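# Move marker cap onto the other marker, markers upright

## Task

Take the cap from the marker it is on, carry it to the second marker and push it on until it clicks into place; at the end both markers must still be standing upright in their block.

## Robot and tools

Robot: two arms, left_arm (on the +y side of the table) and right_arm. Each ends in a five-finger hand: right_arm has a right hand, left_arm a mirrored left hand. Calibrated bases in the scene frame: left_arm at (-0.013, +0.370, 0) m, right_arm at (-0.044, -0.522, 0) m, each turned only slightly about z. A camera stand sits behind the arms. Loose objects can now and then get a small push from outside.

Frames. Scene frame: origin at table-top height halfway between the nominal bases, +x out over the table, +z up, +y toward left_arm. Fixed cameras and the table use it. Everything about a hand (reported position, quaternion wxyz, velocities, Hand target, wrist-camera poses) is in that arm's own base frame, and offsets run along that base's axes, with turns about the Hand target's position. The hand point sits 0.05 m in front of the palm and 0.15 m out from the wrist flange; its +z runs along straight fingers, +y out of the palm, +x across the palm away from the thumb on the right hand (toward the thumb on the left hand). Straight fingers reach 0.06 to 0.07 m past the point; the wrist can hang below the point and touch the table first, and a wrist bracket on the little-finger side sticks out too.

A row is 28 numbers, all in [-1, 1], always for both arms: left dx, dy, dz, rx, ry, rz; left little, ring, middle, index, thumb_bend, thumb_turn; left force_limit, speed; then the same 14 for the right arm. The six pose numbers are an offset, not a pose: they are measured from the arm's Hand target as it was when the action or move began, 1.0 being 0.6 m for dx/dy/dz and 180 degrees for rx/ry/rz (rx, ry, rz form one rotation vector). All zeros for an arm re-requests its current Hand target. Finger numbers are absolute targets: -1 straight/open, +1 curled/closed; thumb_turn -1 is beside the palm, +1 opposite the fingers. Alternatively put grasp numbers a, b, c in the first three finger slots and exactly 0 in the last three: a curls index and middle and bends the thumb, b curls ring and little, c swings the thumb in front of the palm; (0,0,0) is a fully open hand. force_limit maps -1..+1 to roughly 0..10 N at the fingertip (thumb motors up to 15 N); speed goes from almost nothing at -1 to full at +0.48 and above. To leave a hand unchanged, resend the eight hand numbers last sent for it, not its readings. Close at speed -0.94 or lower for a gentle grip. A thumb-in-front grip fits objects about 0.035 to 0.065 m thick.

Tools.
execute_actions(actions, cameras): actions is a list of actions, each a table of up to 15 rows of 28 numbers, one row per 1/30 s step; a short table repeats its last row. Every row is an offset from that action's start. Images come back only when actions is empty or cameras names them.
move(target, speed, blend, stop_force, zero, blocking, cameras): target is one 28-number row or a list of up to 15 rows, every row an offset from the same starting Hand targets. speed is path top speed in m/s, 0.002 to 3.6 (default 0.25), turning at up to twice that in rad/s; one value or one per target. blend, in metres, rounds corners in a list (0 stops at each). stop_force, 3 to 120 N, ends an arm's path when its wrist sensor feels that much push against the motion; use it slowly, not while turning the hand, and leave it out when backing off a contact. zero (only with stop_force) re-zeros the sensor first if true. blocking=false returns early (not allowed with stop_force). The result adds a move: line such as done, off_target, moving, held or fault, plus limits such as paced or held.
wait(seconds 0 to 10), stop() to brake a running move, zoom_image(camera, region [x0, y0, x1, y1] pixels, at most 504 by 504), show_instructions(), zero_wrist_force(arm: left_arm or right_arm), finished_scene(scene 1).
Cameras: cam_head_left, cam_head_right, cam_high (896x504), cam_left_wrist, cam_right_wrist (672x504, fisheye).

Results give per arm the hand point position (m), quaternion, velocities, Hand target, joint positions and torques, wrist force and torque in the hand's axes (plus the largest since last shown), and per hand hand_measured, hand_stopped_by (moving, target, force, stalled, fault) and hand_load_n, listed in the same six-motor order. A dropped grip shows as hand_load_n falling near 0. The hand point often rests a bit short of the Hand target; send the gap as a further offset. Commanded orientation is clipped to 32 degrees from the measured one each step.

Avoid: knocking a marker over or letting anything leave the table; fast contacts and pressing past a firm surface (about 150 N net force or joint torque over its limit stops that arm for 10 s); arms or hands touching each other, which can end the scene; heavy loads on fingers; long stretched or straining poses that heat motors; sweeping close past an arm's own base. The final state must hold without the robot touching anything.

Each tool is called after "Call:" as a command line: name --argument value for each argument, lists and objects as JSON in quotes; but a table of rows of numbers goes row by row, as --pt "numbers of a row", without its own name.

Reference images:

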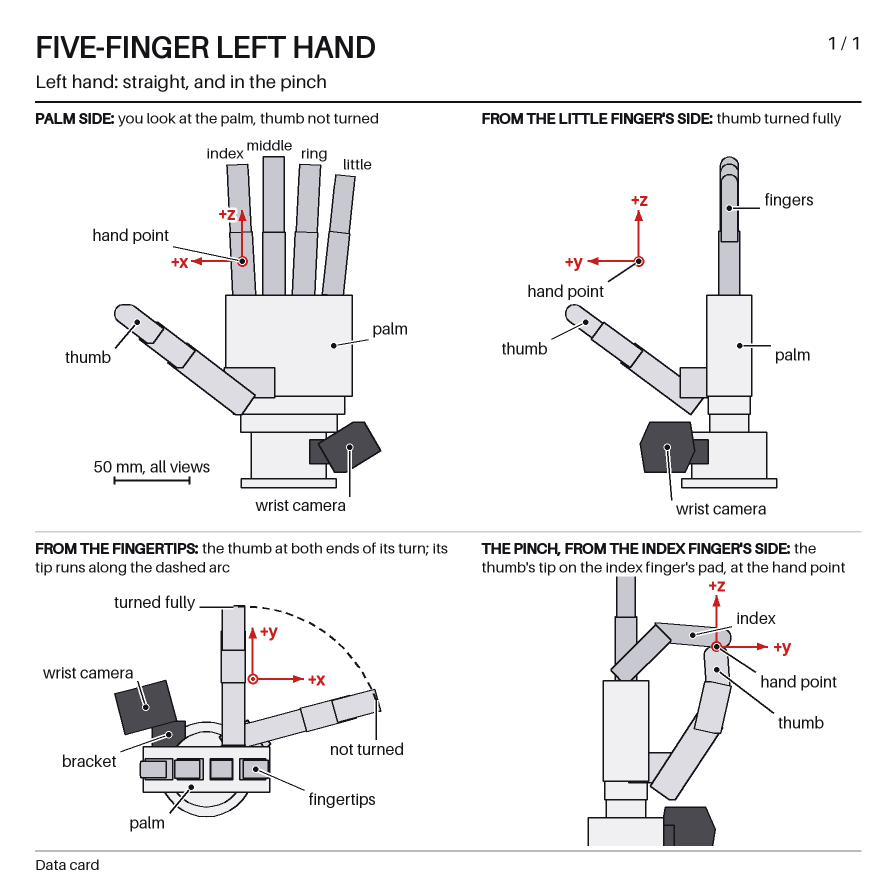

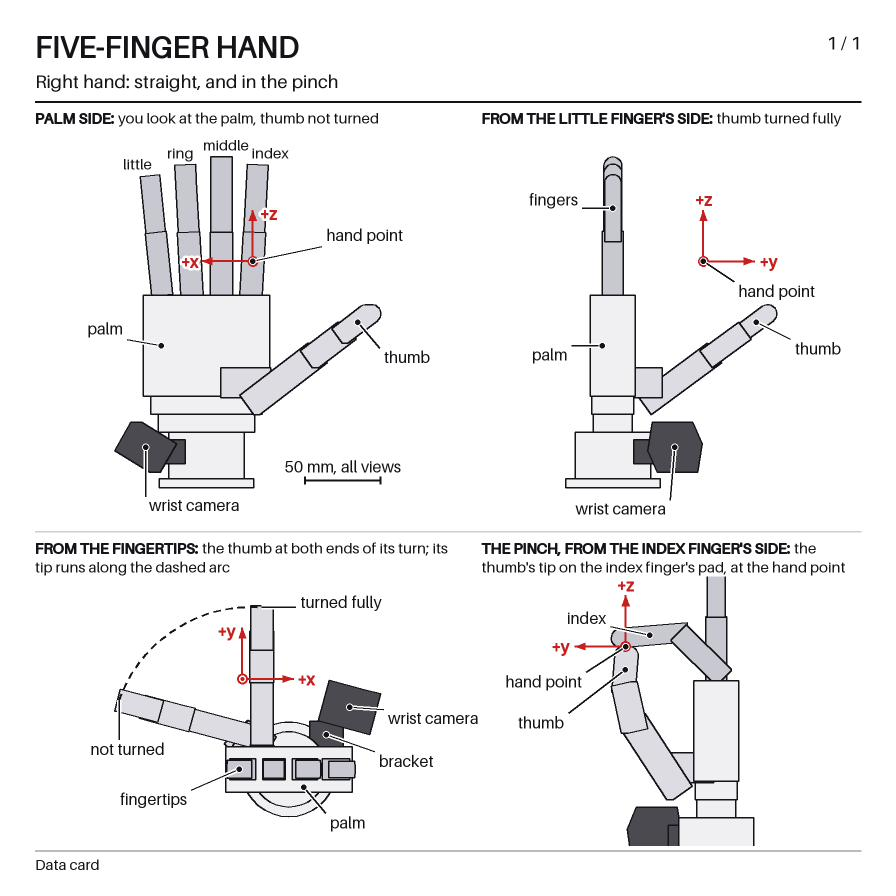

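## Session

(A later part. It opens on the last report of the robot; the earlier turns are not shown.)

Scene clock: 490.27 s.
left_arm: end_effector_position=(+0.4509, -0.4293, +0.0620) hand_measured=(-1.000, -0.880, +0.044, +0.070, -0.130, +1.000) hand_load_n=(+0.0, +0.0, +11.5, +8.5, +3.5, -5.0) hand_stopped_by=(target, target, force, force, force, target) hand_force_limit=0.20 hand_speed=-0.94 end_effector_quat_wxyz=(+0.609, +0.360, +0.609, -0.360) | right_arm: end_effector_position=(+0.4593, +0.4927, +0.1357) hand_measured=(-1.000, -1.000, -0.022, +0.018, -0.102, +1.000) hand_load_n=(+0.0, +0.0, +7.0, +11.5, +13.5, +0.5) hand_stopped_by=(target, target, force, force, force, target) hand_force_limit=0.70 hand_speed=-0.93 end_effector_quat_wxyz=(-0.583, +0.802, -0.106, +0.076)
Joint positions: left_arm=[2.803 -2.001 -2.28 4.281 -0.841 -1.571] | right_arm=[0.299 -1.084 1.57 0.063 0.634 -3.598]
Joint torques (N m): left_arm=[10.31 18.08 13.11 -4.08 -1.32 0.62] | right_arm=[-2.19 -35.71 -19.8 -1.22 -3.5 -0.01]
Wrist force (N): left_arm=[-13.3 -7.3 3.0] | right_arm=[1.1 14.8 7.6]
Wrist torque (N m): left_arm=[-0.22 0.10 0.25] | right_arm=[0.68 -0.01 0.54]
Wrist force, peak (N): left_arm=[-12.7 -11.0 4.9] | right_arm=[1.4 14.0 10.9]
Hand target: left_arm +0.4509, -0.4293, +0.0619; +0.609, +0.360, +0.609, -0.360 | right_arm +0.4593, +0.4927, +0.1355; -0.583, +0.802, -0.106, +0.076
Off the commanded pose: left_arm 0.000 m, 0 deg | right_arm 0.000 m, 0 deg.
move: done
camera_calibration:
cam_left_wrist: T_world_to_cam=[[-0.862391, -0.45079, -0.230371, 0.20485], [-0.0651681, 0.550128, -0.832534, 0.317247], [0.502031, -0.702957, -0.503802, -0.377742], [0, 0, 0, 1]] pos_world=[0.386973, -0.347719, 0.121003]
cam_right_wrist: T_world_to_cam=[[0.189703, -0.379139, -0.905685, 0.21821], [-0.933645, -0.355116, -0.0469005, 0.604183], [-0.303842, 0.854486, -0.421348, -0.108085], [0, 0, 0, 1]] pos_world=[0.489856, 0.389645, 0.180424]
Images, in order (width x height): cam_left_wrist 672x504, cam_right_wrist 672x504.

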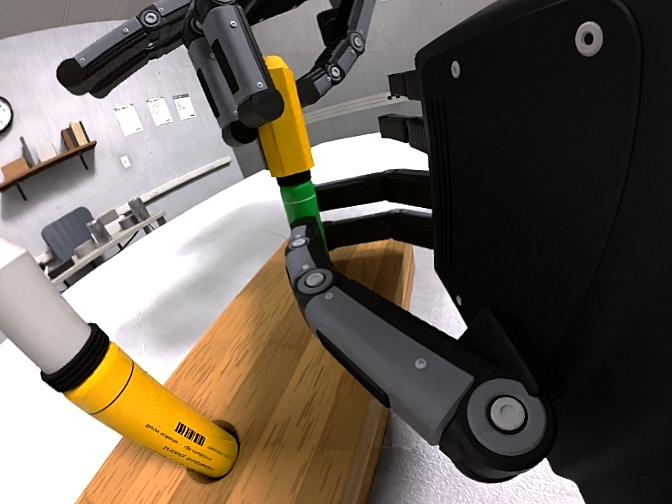

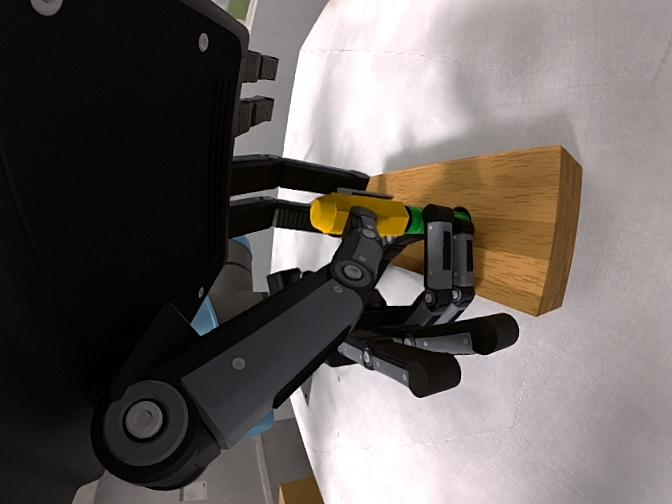

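Call:
move --pt "0 0 0 0 0 0 0.8 0 1 0 0 0 0.2 -0.94 0 0 0 0 0 0 -1 -1 -0.3 -0.3 -0.35 1 0.7 -0.5" --pt "0 0 0 0 0 0 0.42 0 1 0 0 0 0.9 -0.5 0 0 0 0 0 0 -1 -1 -0.3 -0.3 -0.35 1 0.7 -0.5" --pt "0 0 -0.0183 0 0 0 0.85 0 1 0 0 0 0.9 -0.93 0 0 0 0 0 0 -1 -1 -0.3 -0.3 -0.35 1 0.7 -0.5" --speed 0.05 --cameras '["cam_left_wrist", "cam_right_wrist", "cam_high"]'

Scene clock: 521.63 s.
left_arm: end_effector_position=(+0.4511, -0.4293, +0.0512) hand_measured=(-1.000, -0.872, +0.046, -0.138, -0.082, +1.000) hand_load_n=(+0.0, +0.0, +15.0, +8.0, +13.0, +2.0) hand_stopped_by=(target, target, force, force, force, target) hand_force_limit=0.90 hand_speed=-0.93 end_effector_quat_wxyz=(+0.609, +0.360, +0.608, -0.360) | right_arm: end_effector_position=(+0.4593, +0.4927, +0.1355) hand_measured=(-1.000, -1.000, -0.300, -0.300, -0.350, +1.000) hand_load_n=(+0.0, +0.0, +0.0, +0.0, +0.0, +0.0) hand_stopped_by=(target, target, target, target, target, target) hand_force_limit=0.70 hand_speed=-0.50 end_effector_quat_wxyz=(-0.583, +0.802, -0.106, +0.076)
Joint positions: left_arm=[2.803 -2.032 -2.282 4.315 -0.841 -1.571] | right_arm=[0.299 -1.084 1.57 0.063 0.634 -3.598]
Joint torques (N m): left_arm=[6.76 13 -10.83 -9.99 -0.98 -2.98] | right_arm=[3.92 -32.26 -9.97 0.84 0.57 -0.01]
Wrist force (N): left_arm=[-46.9 -6.8 -6.0] | right_arm=[-0.2 0.9 -1.0]
Wrist torque (N m): left_arm=[-0.10 -1.26 -0.81] | right_arm=[0.25 0.13 0.33]
Wrist force, peak (N): left_arm=[-52.0 -12.5 -9.8] | right_arm=[1.0 15.3 8.0]
Hand target: left_arm +0.4509, -0.4293, +0.0510; +0.609, +0.360, +0.609, -0.360 | right_arm +0.4593, +0.4927, +0.1355; -0.583, +0.802, -0.106, +0.076
Off the commanded pose: left_arm 0.000 m, 0 deg | right_arm 0.000 m, 0 deg.
move: done
camera_calibration:
cam_left_wrist: T_world_to_cam=[[-0.862166, -0.450841, -0.231112, 0.202338], [-0.064269, 0.549822, -0.832806, 0.307831], [0.502533, -0.703163, -0.503012, -0.383537], [0, 0, 0, 1]] pos_world=[0.386973, -0.347719, 0.110202]
cam_right_wrist: T_world_to_cam=[[0.189618, -0.379173, -0.905689, 0.218065], [-0.933662, -0.355083, -0.0468167, 0.604025], [-0.303843, 0.854485, -0.421349, -0.108113], [0, 0, 0, 1]] pos_world=[0.489756, 0.389545, 0.180224]
Images, in order (width x height): cam_high 896x504, cam_left_wrist 672x504, cam_right_wrist 672x504.

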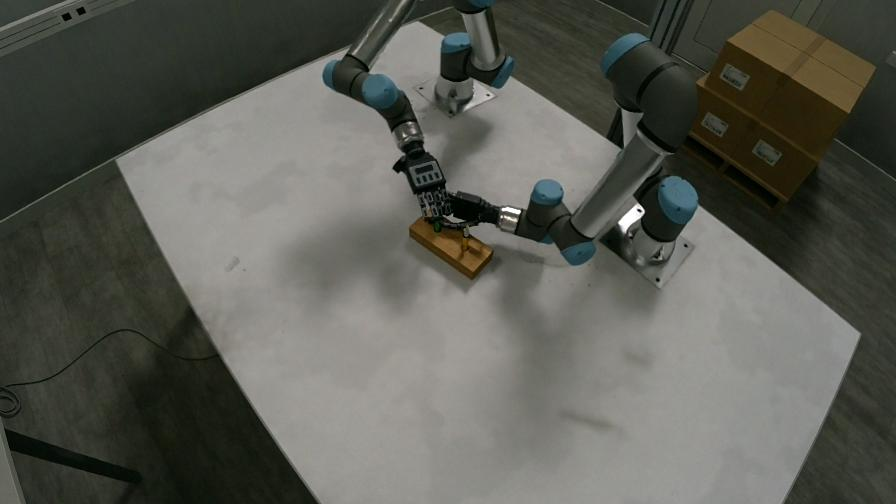

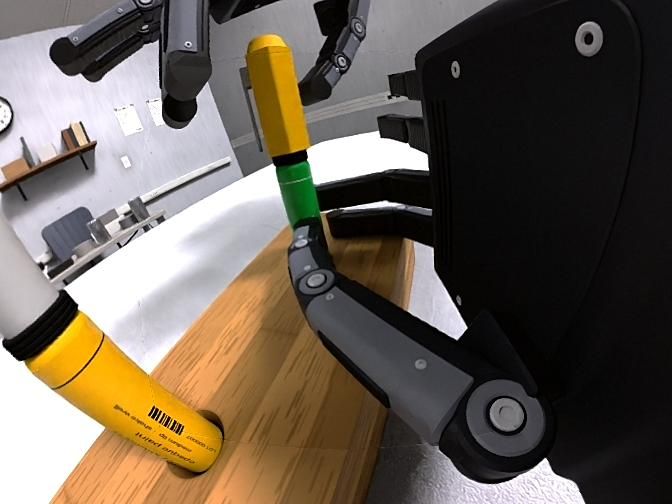

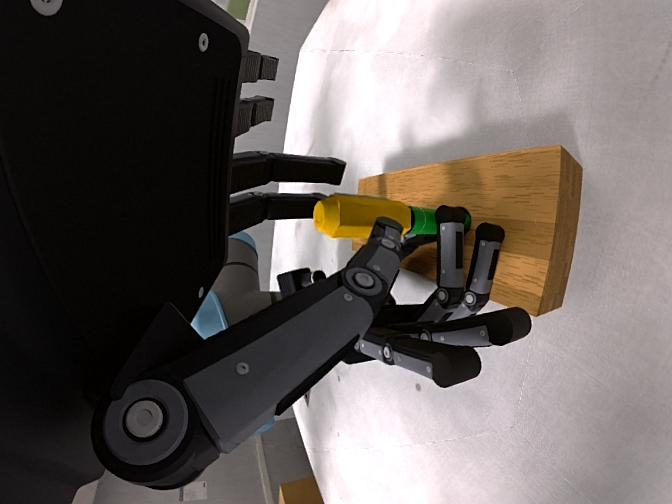

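Call:
move --pt "0 0 0 0 0 0 0.42 0 1 0 0 0 0.9 -0.5 0 0 0 0 0 0 -1 -1 -0.3 -0.3 -0.35 1 0.7 -0.5" --pt "0 0 0.0105 0 0 0 0.85 0 1 0 0 0 0.9 -0.93 0 0 0 0 0 0 -1 -1 -0.3 -0.3 -0.35 1 0.7 -0.5" --speed 0.05 --cameras '["cam_left_wrist", "cam_right_wrist", "cam_high", "cam_head_left"]'

Scene clock: 529.40 s.
left_arm: end_effector_position=(+0.4509, -0.4293, +0.0573) hand_measured=(-1.000, -0.872, +0.054, +0.094, -0.140, +1.000) hand_load_n=(+0.0, +0.0, +11.0, +17.0, +13.0, -1.0) hand_stopped_by=(target, target, force, force, force, target) hand_force_limit=0.90 hand_speed=-0.93 end_effector_quat_wxyz=(+0.609, +0.360, +0.609, -0.360) | right_arm: end_effector_position=(+0.4593, +0.4927, +0.1355) hand_measured=(-1.000, -1.000, -0.300, -0.300, -0.350, +1.000) hand_load_n=(+0.0, +0.0, +0.0, +0.0, +0.0, +0.0) hand_stopped_by=(target, target, target, target, target, target) hand_force_limit=0.70 hand_speed=-0.50 end_effector_quat_wxyz=(-0.583, +0.802, -0.106, +0.076)
Joint positions: left_arm=[2.803 -2.014 -2.281 4.295 -0.841 -1.571] | right_arm=[0.299 -1.084 1.57 0.063 0.634 -3.598]
Joint torques (N m): left_arm=[-5.29 15.12 16.38 3.02 -0.74 1.12] | right_arm=[6.39 -34.97 -13.81 1.37 0.57 1.32]
Wrist force (N): left_arm=[-2.4 -1.0 1.0] | right_arm=[0.1 0.8 -0.6]
Wrist torque (N m): left_arm=[-0.26 0.30 0.04] | right_arm=[0.21 0.07 0.35]
Wrist force, peak (N): left_arm=[-47.4 -6.0 -7.9] | right_arm=[0.3 1.3 -1.0]
Hand target: left_arm +0.4509, -0.4293, +0.0573; +0.609, +0.360, +0.609, -0.360 | right_arm +0.4593, +0.4927, +0.1355; -0.583, +0.802, -0.106, +0.076
Off the commanded pose: left_arm 0.000 m, 0 deg | right_arm 0.000 m, 0 deg.
move: done
camera_calibration:
cam_left_wrist: T_world_to_cam=[[-0.862434, -0.45073, -0.230327, 0.2038], [-0.065172, 0.550133, -0.83253, 0.313337], [0.501957, -0.702992, -0.503828, -0.380091], [0, 0, 0, 1]] pos_world=[0.386974, -0.347719, 0.116303]
cam_right_wrist: T_world_to_cam=[[0.189618, -0.379173, -0.905689, 0.218065], [-0.933662, -0.355083, -0.0468167, 0.604025], [-0.303843, 0.854485, -0.421349, -0.108113], [0, 0, 0, 1]] pos_world=[0.489756, 0.389545, 0.180224]
Images, in order (width x height): cam_head_left 896x504, cam_high 896x504, cam_left_wrist 672x504, cam_right_wrist 672x504.

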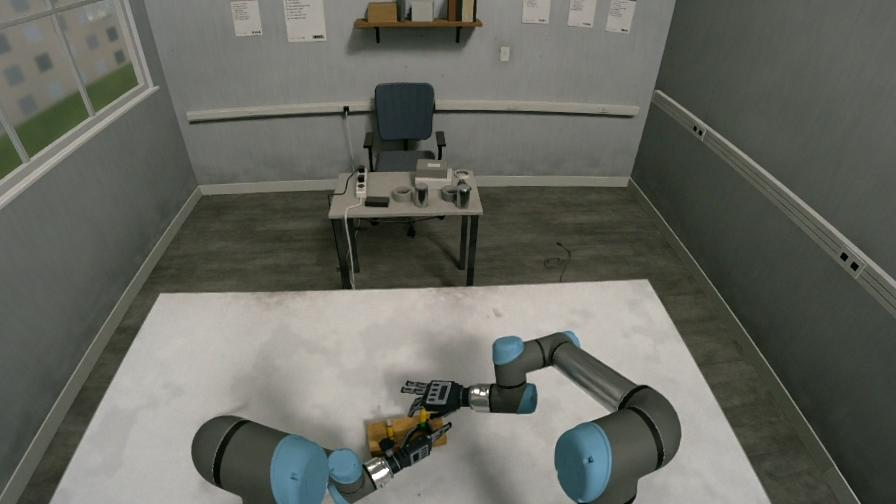

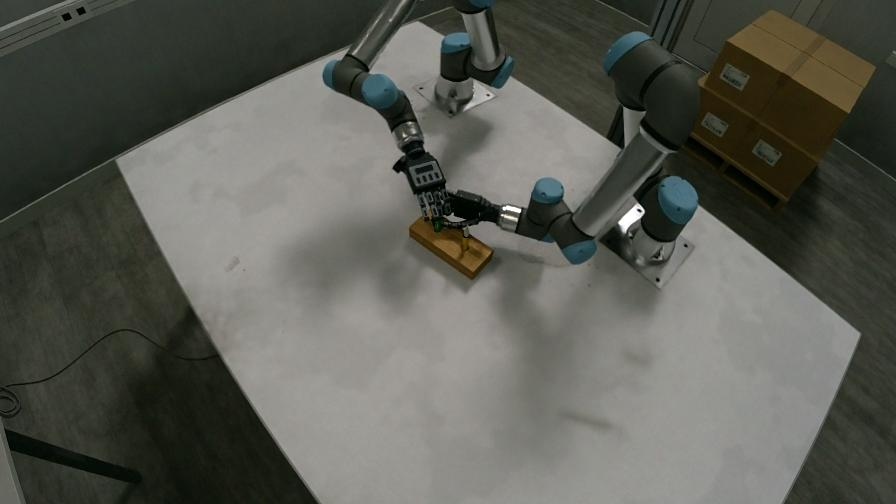

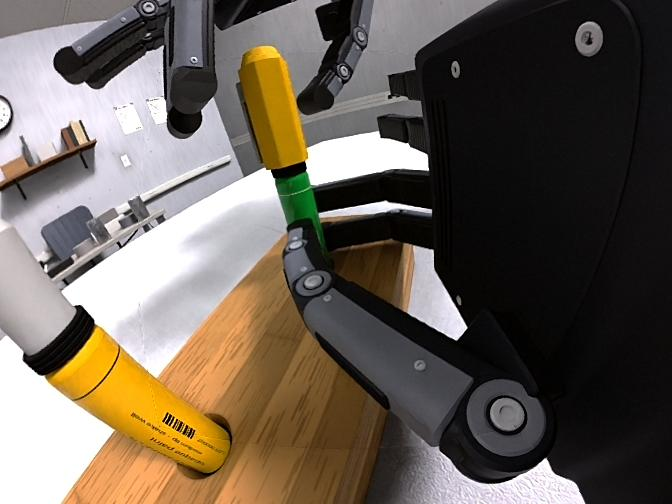

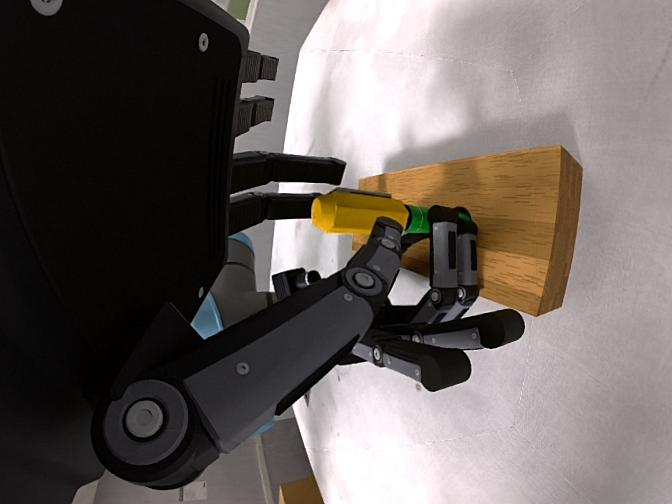

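Call:
move --pt "0 0 0 0 0 0 0.85 0 1 0 0 0 0.9 -0.93 0 0 -0.0167 0 0 0 -1 -1 0.5 0.5 0.15 1 1.0 -0.93" --speed 0.08 --cameras '["cam_left_wrist", "cam_right_wrist"]'

Scene clock: 553.77 s.
left_arm: end_effector_position=(+0.4509, -0.4293, +0.0573) hand_measured=(-1.000, -0.872, +0.052, +0.092, -0.140, +1.000) hand_load_n=(+0.0, +0.0, +15.0, +17.0, +8.0, -3.0) hand_stopped_by=(target, target, force, force, force, target) hand_force_limit=0.90 hand_speed=-0.93 end_effector_quat_wxyz=(+0.609, +0.360, +0.609, -0.360) | right_arm: end_effector_position=(+0.4593, +0.4927, +0.1256) hand_measured=(-1.000, -1.000, -0.008, +0.028, -0.106, +1.000) hand_load_n=(+0.0, +0.0, +10.0, +16.0, +13.5, -0.5) hand_stopped_by=(target, target, force, force, force, target) hand_force_limit=1.00 hand_speed=-0.93 end_effector_quat_wxyz=(-0.583, +0.802, -0.106, +0.076)
Joint positions: left_arm=[2.803 -2.014 -2.281 4.295 -0.841 -1.571] | right_arm=[0.299 -1.073 1.581 0.04 0.634 -3.598]
Joint torques (N m): left_arm=[12.88 17.99 15.37 1.81 -1.97 1.07] | right_arm=[2.77 -37 -9.54 2.38 0.53 -0.58]
Wrist force (N): left_arm=[-2.6 -15.4 4.5] | right_arm=[3.0 -0.3 11.3]
Wrist torque (N m): left_arm=[-0.62 0.47 0.34] | right_arm=[0.39 -0.02 0.29]
Wrist force, peak (N): left_arm=[0.7 -18.5 8.0] | right_arm=[2.0 -9.1 12.6]
Hand target: left_arm +0.4509, -0.4293, +0.0573; +0.609, +0.360, +0.609, -0.360 | right_arm +0.4593, +0.4927, +0.1255; -0.583, +0.802, -0.106, +0.076
Off the commanded pose: left_arm 0.000 m, 0 deg | right_arm 0.000 m, 0 deg.
move: done
camera_calibration:
cam_left_wrist: T_world_to_cam=[[-0.862434, -0.45073, -0.230327, 0.2038], [-0.065172, 0.550133, -0.83253, 0.313337], [0.501957, -0.702992, -0.503828, -0.380091], [0, 0, 0, 1]] pos_world=[0.386974, -0.347719, 0.116303]
cam_right_wrist: T_world_to_cam=[[0.189703, -0.379139, -0.905685, 0.208972], [-0.933645, -0.355116, -0.0469005, 0.603705], [-0.303842, 0.854486, -0.421348, -0.112383], [0, 0, 0, 1]] pos_world=[0.489856, 0.389645, 0.170224]
Images, in order (width x height): cam_left_wrist 672x504, cam_right_wrist 672x504.

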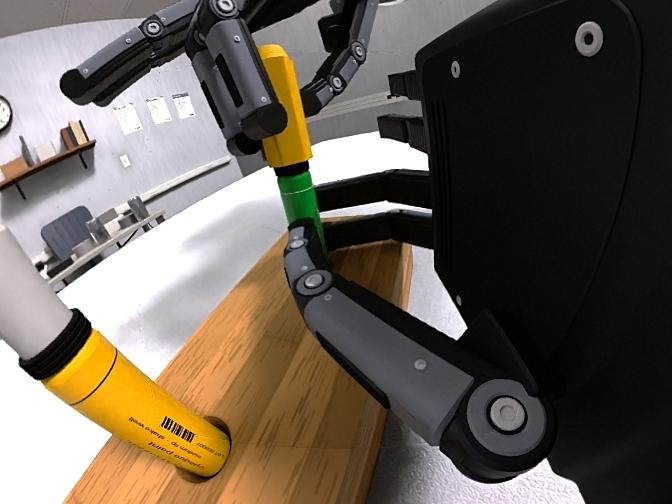

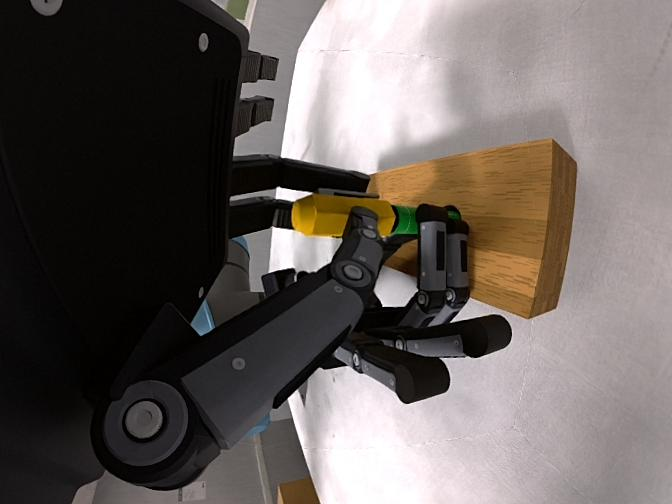

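Call:
move --pt "0 0 0 0 0 0 0.85 0 1 0 0 0 0.9 -0.93 0.0008 0.0031 -0.001 0 0 0 -1 -1 0.5 0.5 0.15 1 1.0 -0.93" --speed 0.02

Scene clock: 557.27 s.
left_arm: end_effector_position=(+0.4510, -0.4292, +0.0573) hand_measured=(-1.000, -0.872, +0.052, +0.092, -0.140, +1.000) hand_load_n=(+0.0, +0.0, +12.0, +16.0, +10.5, -1.5) hand_stopped_by=(target, target, force, force, force, target) hand_force_limit=0.90 hand_speed=-0.93 end_effector_quat_wxyz=(+0.609, +0.360, +0.609, -0.360) | right_arm: end_effector_position=(+0.4598, +0.4946, +0.1249) hand_measured=(-1.000, -1.000, -0.008, +0.028, -0.106, +1.000) hand_load_n=(+0.0, -0.5, +8.0, +15.5, +10.0, +0.0) hand_stopped_by=(target, target, force, force, force, target) hand_force_limit=1.00 hand_speed=-0.93 end_effector_quat_wxyz=(-0.583, +0.802, -0.106, +0.076)
Joint positions: left_arm=[2.803 -2.014 -2.281 4.295 -0.841 -1.571] | right_arm=[0.302 -1.07 1.578 0.039 0.637 -3.595]
Joint torques (N m): left_arm=[7.34 20.31 12.94 1.25 -1.9 1.03] | right_arm=[5.46 -24.16 -20.36 0.04 1.14 1]
Wrist force (N): left_arm=[0.2 -6.6 -1.7] | right_arm=[2.3 -10.3 -1.3]
Wrist torque (N m): left_arm=[-0.52 0.35 0.13] | right_arm=[0.05 0.17 0.00]
Wrist force, peak (N): left_arm=[-2.6 -15.9 4.8] | right_arm=[2.9 -1.2 11.5]
Hand target: left_arm +0.4509, -0.4293, +0.0573; +0.609, +0.360, +0.609, -0.360 | right_arm +0.4598, +0.4945, +0.1249; -0.583, +0.802, -0.106, +0.076
Off the commanded pose: left_arm 0.000 m, 0 deg | right_arm 0.000 m, 0 deg.
move: done

Call:
move --pt "0 0 0 0 0 0 0.85 0 1 0 0 0 0.9 -0.93 0 0 0.0 0 0 0 -1 -1 0.5 0.5 0.25 1 1.0 -0.93" --pt "0 0 0 0 0 0 0.85 0 1 0 0 0 0.9 -0.93 0 0 0.0167 0 0 0 -1 -1 0.5 0.5 0.25 1 1.0 -0.93" --speed 0.02 --cameras '["cam_left_wrist", "cam_right_wrist"]'

Scene clock: 561.77 s.
left_arm: end_effector_position=(+0.4509, -0.4293, +0.0573) hand_measured=(-1.000, -0.872, +0.052, +0.092, -0.140, +1.000) hand_load_n=(+0.0, +0.0, +13.0, +16.0, +10.5, -2.5) hand_stopped_by=(target, target, force, force, force, target) hand_force_limit=0.90 hand_speed=-0.93 end_effector_quat_wxyz=(+0.609, +0.360, +0.609, -0.360) | right_arm: end_effector_position=(+0.4598, +0.4946, +0.1352) hand_measured=(-1.000, -1.000, -0.008, +0.028, -0.092, +1.000) hand_load_n=(-0.5, +0.0, +7.5, +16.5, +12.0, +0.0) hand_stopped_by=(target, target, force, force, force, target) hand_force_limit=1.00 hand_speed=-0.93 end_effector_quat_wxyz=(-0.583, +0.802, -0.106, +0.076)
Joint positions: left_arm=[2.803 -2.014 -2.281 4.295 -0.841 -1.571] | right_arm=[0.302 -1.081 1.566 0.061 0.637 -3.595]
Joint torques (N m): left_arm=[-3.69 23.96 10.01 -0.38 -1.58 -1.64] | right_arm=[-6.49 -28.85 -14.84 -1.09 -2.26 0.36]
Wrist force (N): left_arm=[-5.3 -5.5 2.5] | right_arm=[0.7 1.4 2.4]
Wrist torque (N m): left_arm=[-0.32 0.45 0.05] | right_arm=[0.29 0.01 0.22]
Wrist force, peak (N): left_arm=[-15.5 -11.3 -0.8] | right_arm=[3.7 16.7 7.3]
Hand target: left_arm +0.4509, -0.4293, +0.0573; +0.609, +0.360, +0.609, -0.360 | right_arm +0.4598, +0.4945, +0.1349; -0.583, +0.802, -0.106, +0.076
Off the commanded pose: left_arm 0.000 m, 0 deg | right_arm 0.000 m, 0 deg.
move: done
camera_calibration:
cam_left_wrist: T_world_to_cam=[[-0.86244, -0.450682, -0.230399, 0.203741], [-0.0650983, 0.550172, -0.83251, 0.313313], [0.501956, -0.702991, -0.503829, -0.38004], [0, 0, 0, 1]] pos_world=[0.386874, -0.347719, 0.116303]
cam_right_wrist: T_world_to_cam=[[0.189703, -0.379139, -0.905685, 0.218273], [-0.933645, -0.355116, -0.0469005, 0.605168], [-0.303842, 0.854486, -0.421348, -0.109755], [0, 0, 0, 1]] pos_world=[0.490256, 0.391445, 0.179824]
Images, in order (width x height): cam_left_wrist 672x504, cam_right_wrist 672x504.

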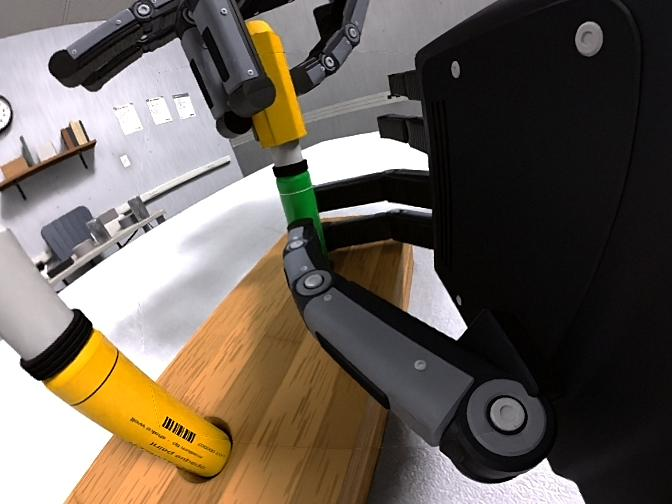

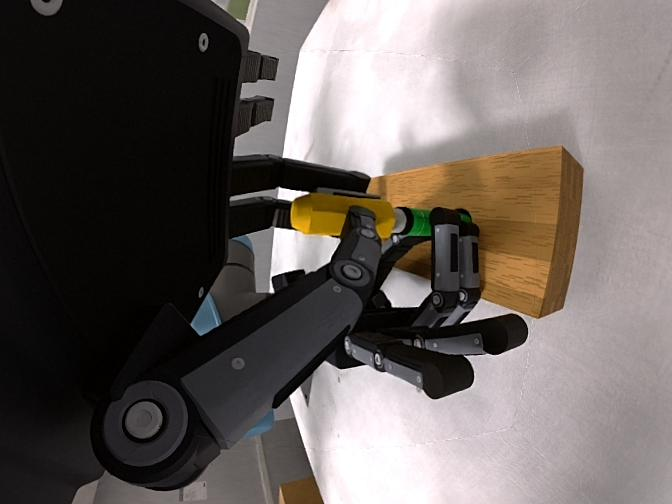

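Call:
move --pt "0 0 0 0 0 0 0.85 0 1 0 0 0 0.9 -0.93 0 0 0.1 0 0 0 -1 -1 0.5 0.5 0.25 1 1.0 -0.93" --pt "0 0 0 0 0 0 0.85 0 1 0 0 0 0.9 -0.93 0.05 -0.05 0.1667 0 0 0 -1 -1 0.5 0.5 0.25 1 1.0 -0.93" --speed 0.1 --blend 0.01 --cameras '["all"]'

Scene clock: 566.77 s.
left_arm: end_effector_position=(+0.4509, -0.4293, +0.0573) hand_measured=(-1.000, -0.872, +0.052, +0.092, -0.140, +1.000) hand_load_n=(+0.0, +0.0, +11.0, +15.5, +12.0, -2.0) hand_stopped_by=(target, target, force, force, force, target) hand_force_limit=0.90 hand_speed=-0.93 end_effector_quat_wxyz=(+0.609, +0.360, +0.609, -0.360) | right_arm: end_effector_position=(+0.4898, +0.4645, +0.2349) hand_measured=(-1.000, -1.000, -0.008, +0.028, -0.092, +1.000) hand_load_n=(+0.0, +0.0, +7.0, +17.0, +10.5, +0.0) hand_stopped_by=(target, target, force, force, force, target) hand_force_limit=1.00 hand_speed=-0.93 end_effector_quat_wxyz=(-0.583, +0.802, -0.106, +0.076)
Joint positions: left_arm=[2.803 -2.014 -2.281 4.295 -0.841 -1.571] | right_arm=[0.229 -1.127 1.371 0.36 0.575 -3.666]
Joint torques (N m): left_arm=[6.88 27.55 8.76 1.33 2.37 -0.31] | right_arm=[5.68 -45.33 -7.69 0.33 0.75 1.5]
Wrist force (N): left_arm=[-3.1 -2.1 0.5] | right_arm=[0.2 1.1 -0.7]
Wrist torque (N m): left_arm=[-0.28 0.44 -0.05] | right_arm=[0.26 0.06 0.29]
Wrist force, peak (N): left_arm=[-4.9 -6.7 2.8] | right_arm=[0.8 2.5 3.2]
Hand target: left_arm +0.4509, -0.4293, +0.0573; +0.609, +0.360, +0.609, -0.360 | right_arm +0.4898, +0.4645, +0.2350; -0.583, +0.802, -0.106, +0.076
Off the commanded pose: left_arm 0.000 m, 0 deg | right_arm 0.000 m, 0 deg.
move: done
camera_calibration:
cam_left_wrist: T_world_to_cam=[[-0.862446, -0.450713, -0.230315, 0.203808], [-0.0652143, 0.55019, -0.832489, 0.313369], [0.501931, -0.702956, -0.503902, -0.38006], [0, 0, 0, 1]] pos_world=[0.386974, -0.347719, 0.116303]
cam_right_wrist: T_world_to_cam=[[0.189585, -0.379186, -0.905691, 0.291566], [-0.933668, -0.35507, -0.0467838, 0.627255], [-0.303844, 0.854484, -0.42135, -0.0329639], [0, 0, 0, 1]] pos_world=[0.520356, 0.361445, 0.279525]

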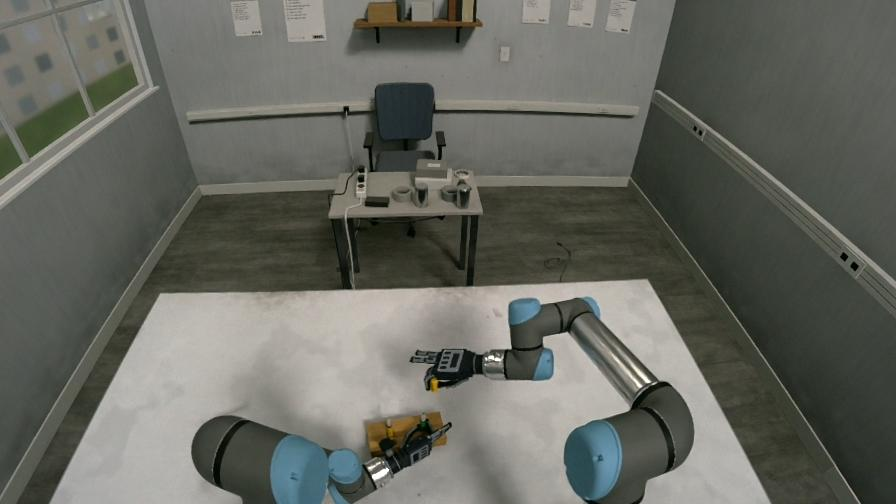

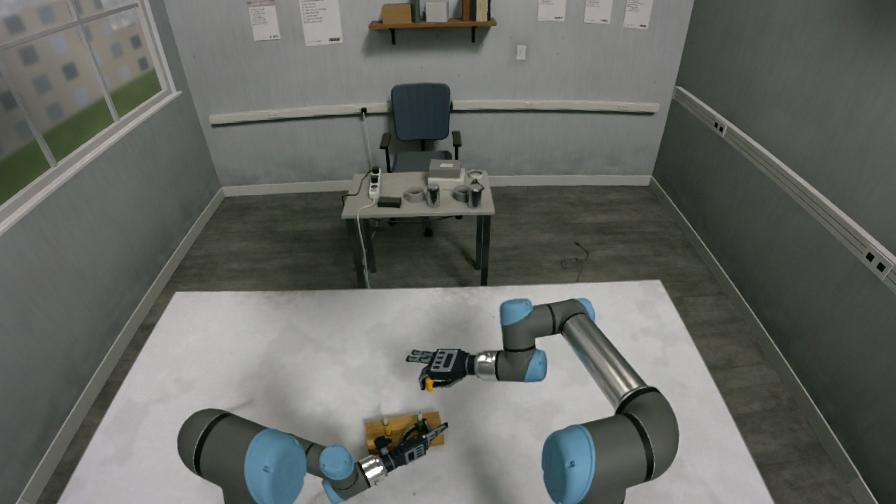

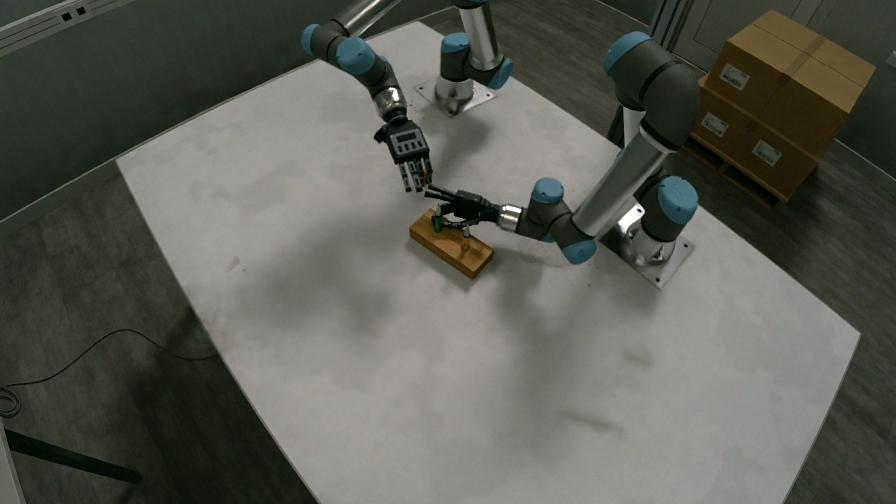

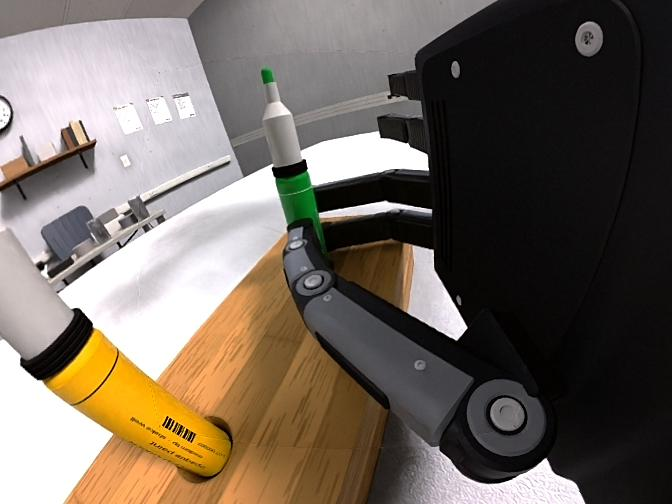

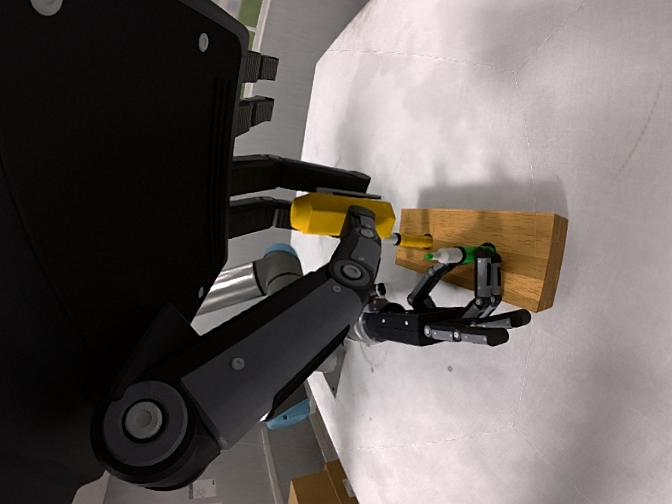

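Call:
move --pt "0 0 0 0 0 0 0.42 0 1 0 0 0 0.9 -0.8 0 0 0 0 0 0 -1 -1 0.5 0.5 0.25 1 1.0 -0.93" --pt "0 0 0 0 0 0 0.0 0 1 0 0 0 0.9 -0.3 0 0 0 0 0 0 -1 -1 0.5 0.5 0.25 1 1.0 -0.93" --pt "0 0 0.25 0 0 0 0.0 0 1 0 0 0 0.9 -0.3 0 0 0 0 0 0 -1 -1 0.5 0.5 0.25 1 1.0 -0.93" --pt "-0.15 0.2 0.3 0 0 0 0.0 0 1 0 0 0 0.9 -0.3 0 0 0 0 0 0 -1 -1 0.5 0.5 0.25 1 1.0 -0.93" --speed 0.15 --blend '[0, 0, 0.03, 0]' --cameras '["all"]'

Call:
zoom_image --camera "cam_high" --region '[370, 130, 510, 290]'

Call:
zoom_image --camera "cam_head_left" --region '[350, 350, 490, 470]'

Call:
zoom_image --camera "cam_right_wrist" --region '[240, 120, 580, 340]'

Call:
zoom_image --camera "cam_head_right" --region '[350, 350, 490, 470]'

Scene clock: 579.40 s.
left_arm: end_effector_position=(+0.3610, -0.3093, +0.2373) hand_measured=(-1.000, -1.000, -1.000, -1.000, -0.650, +1.000) hand_load_n=(+0.0, +0.0, +0.0, +0.0, +0.0, +0.5) hand_stopped_by=(target, target, target, target, target, target) hand_force_limit=0.90 hand_speed=-0.30 end_effector_quat_wxyz=(+0.609, +0.360, +0.609, -0.360) | right_arm: end_effector_position=(+0.4898, +0.4645, +0.2350) hand_measured=(-1.000, -1.000, -0.008, +0.028, -0.092, +1.000) hand_load_n=(+0.0, +0.0, +7.0, +16.5, +10.5, +0.5) hand_stopped_by=(target, target, force, force, force, target) hand_force_limit=1.00 hand_speed=-0.93 end_effector_quat_wxyz=(-0.583, +0.802, -0.106, +0.076)
Joint positions: left_arm=[3.22 -1.165 -2.469 3.633 -0.425 -1.571] | right_arm=[0.229 -1.127 1.372 0.36 0.575 -3.666]
Joint torques (N m): left_arm=[5.54 11.57 18.55 1.64 1.19 0.99] | right_arm=[8.64 -46.49 -5.93 -0.76 -1.49 1.66]
Wrist force (N): left_arm=[-3.0 -2.3 0.6] | right_arm=[0.1 1.2 -1.0]
Wrist torque (N m): left_arm=[-0.26 0.46 -0.06] | right_arm=[0.28 0.07 0.29]
Wrist force, peak (N): left_arm=[-3.4 -2.5 0.1] | right_arm=[0.2 1.3 -1.3]
Hand target: left_arm +0.3609, -0.3093, +0.2373; +0.609, +0.360, +0.609, -0.360 | right_arm +0.4898, +0.4645, +0.2350; -0.583, +0.802, -0.106, +0.076
Off the commanded pose: left_arm 0.000 m, 0 deg | right_arm 0.000 m, 0 deg.
move: done
camera_calibration:
cam_left_wrist: T_world_to_cam=[[-0.862397, -0.450821, -0.230287, 0.221683], [-0.0652842, 0.550147, -0.832512, 0.391342], [0.502006, -0.702922, -0.503876, -0.159851], [0, 0, 0, 1]] pos_world=[0.296973, -0.227719, 0.296303]
cam_right_wrist: T_world_to_cam=[[0.189618, -0.379173, -0.905689, 0.291653], [-0.933662, -0.355083, -0.0468167, 0.627177], [-0.303843, 0.854485, -0.421349, -0.0329528], [0, 0, 0, 1]] pos_world=[0.520256, 0.361445, 0.279624]

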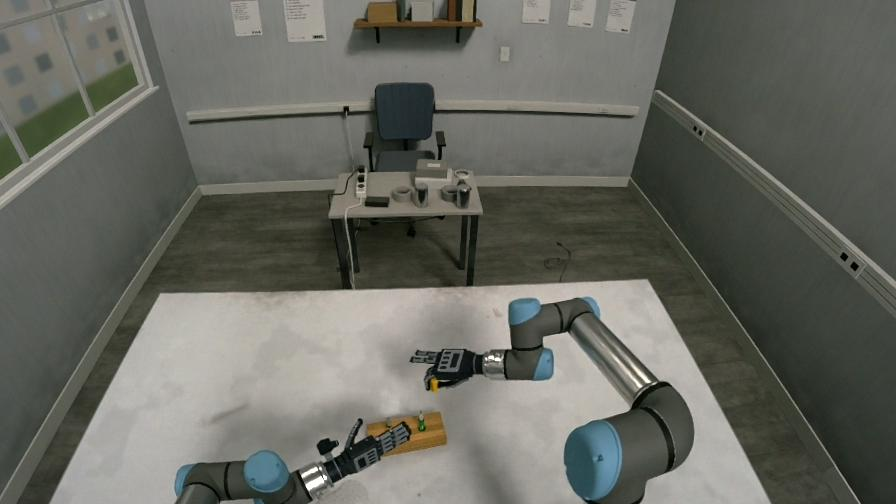

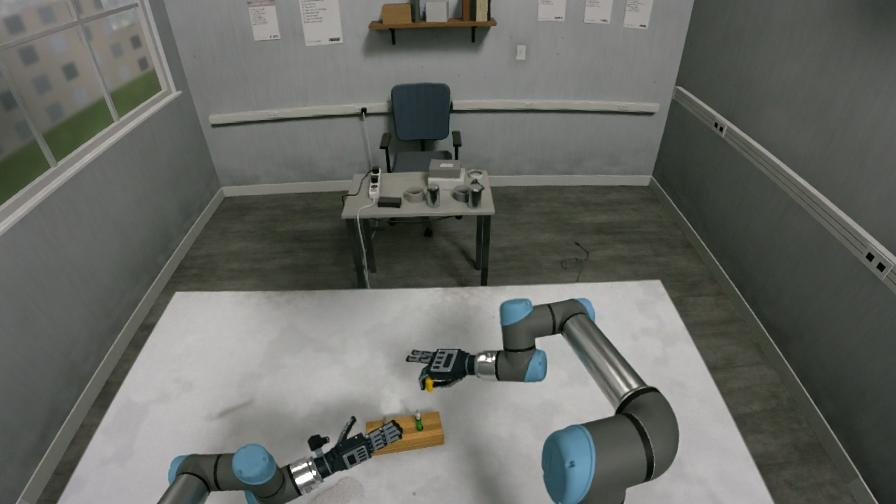

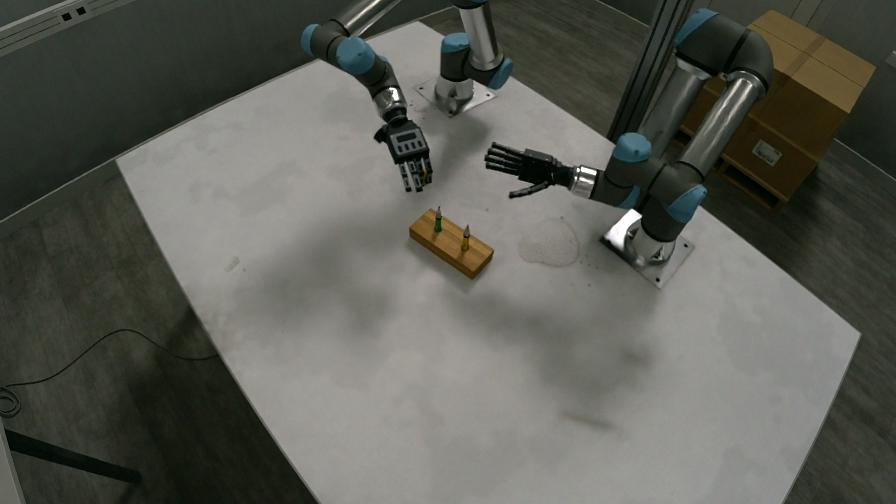

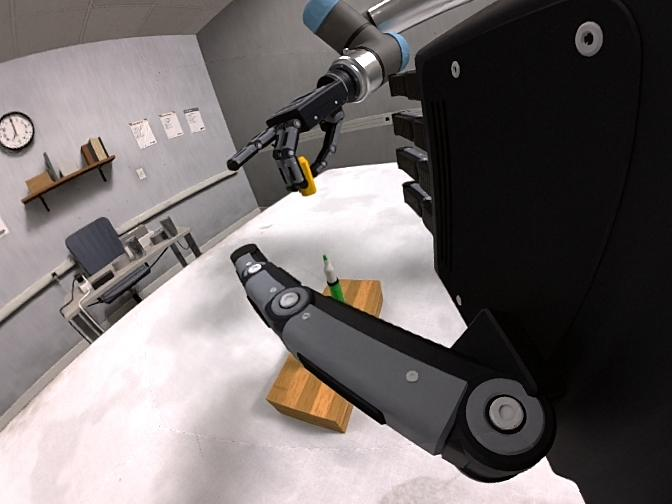

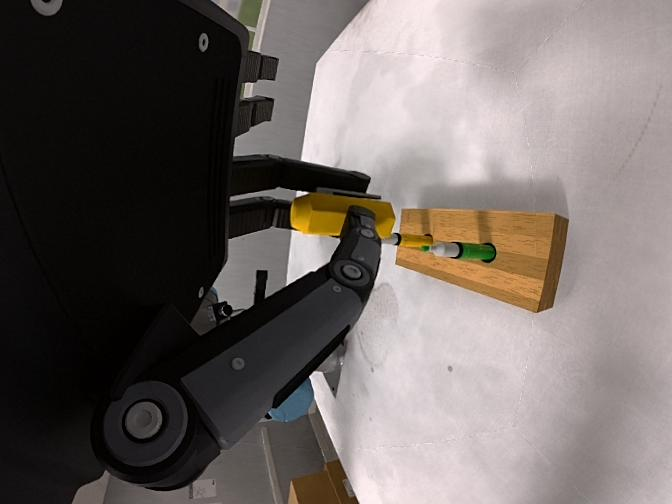

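Scaled by 3.150 from the camera's 896x504 image, which has a finer 1280x720 frame.

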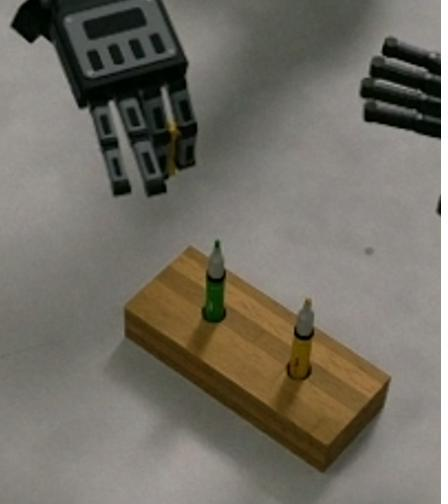

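Scaled by 3.600 from the camera's 896x504 image, which has a finer 1280x720 frame.

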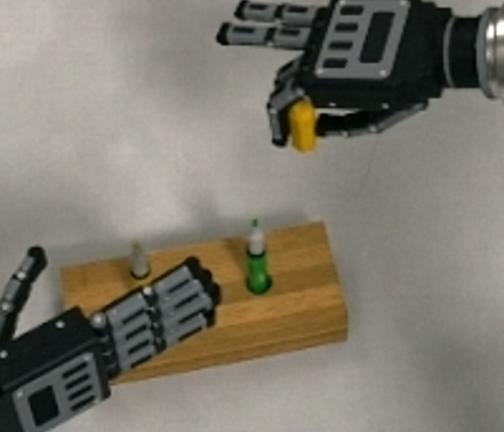

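Scaled by 1.482 from the camera's 672x504 image, which has a finer 960x720 frame.

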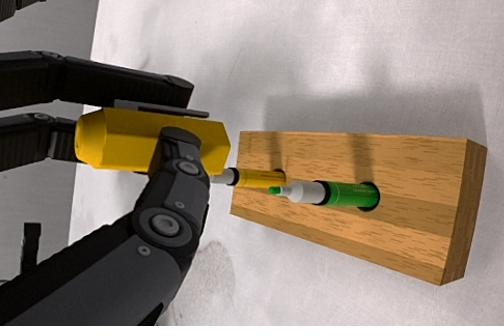

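Scaled by 3.600 from the camera's 896x504 image, which has a finer 1280x720 frame.

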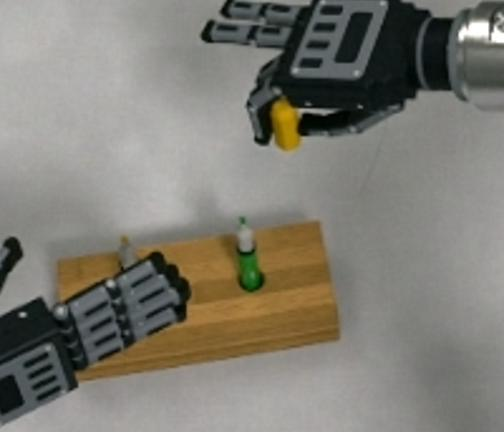

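Call:
zoom_image --camera "cam_high" --region '[400, 150, 480, 260]'

Call:
zoom_image --camera "cam_head_left" --region '[375, 365, 455, 440]'

Call:
zoom_image --camera "cam_head_right" --region '[365, 365, 445, 440]'

Scaled by 4.582 from the camera's 896x504 image, which has a finer 1280x720 frame.

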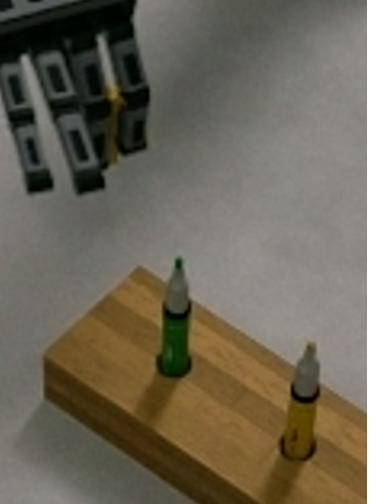

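Scaled by 6.300 from the camera's 896x504 image, which has a finer 1280x720 frame.

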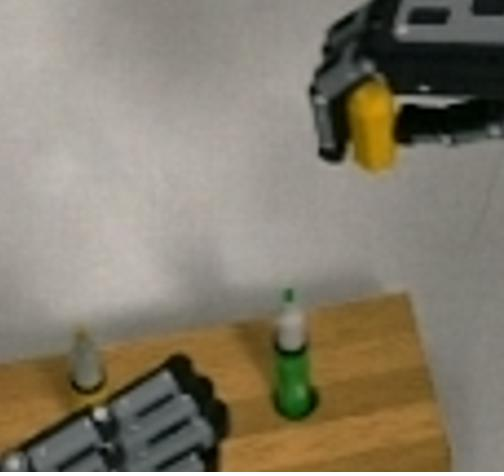

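Scaled by 6.300 from the camera's 896x504 image, which has a finer 1280x720 frame.

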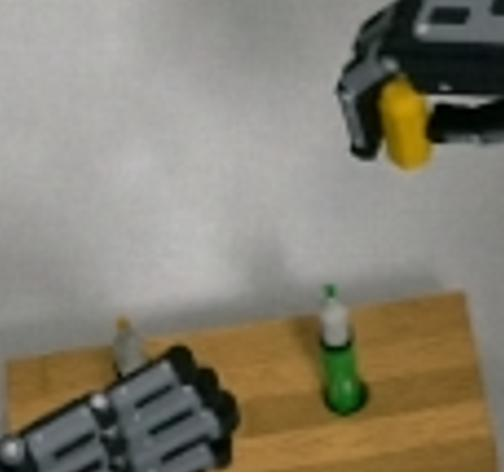

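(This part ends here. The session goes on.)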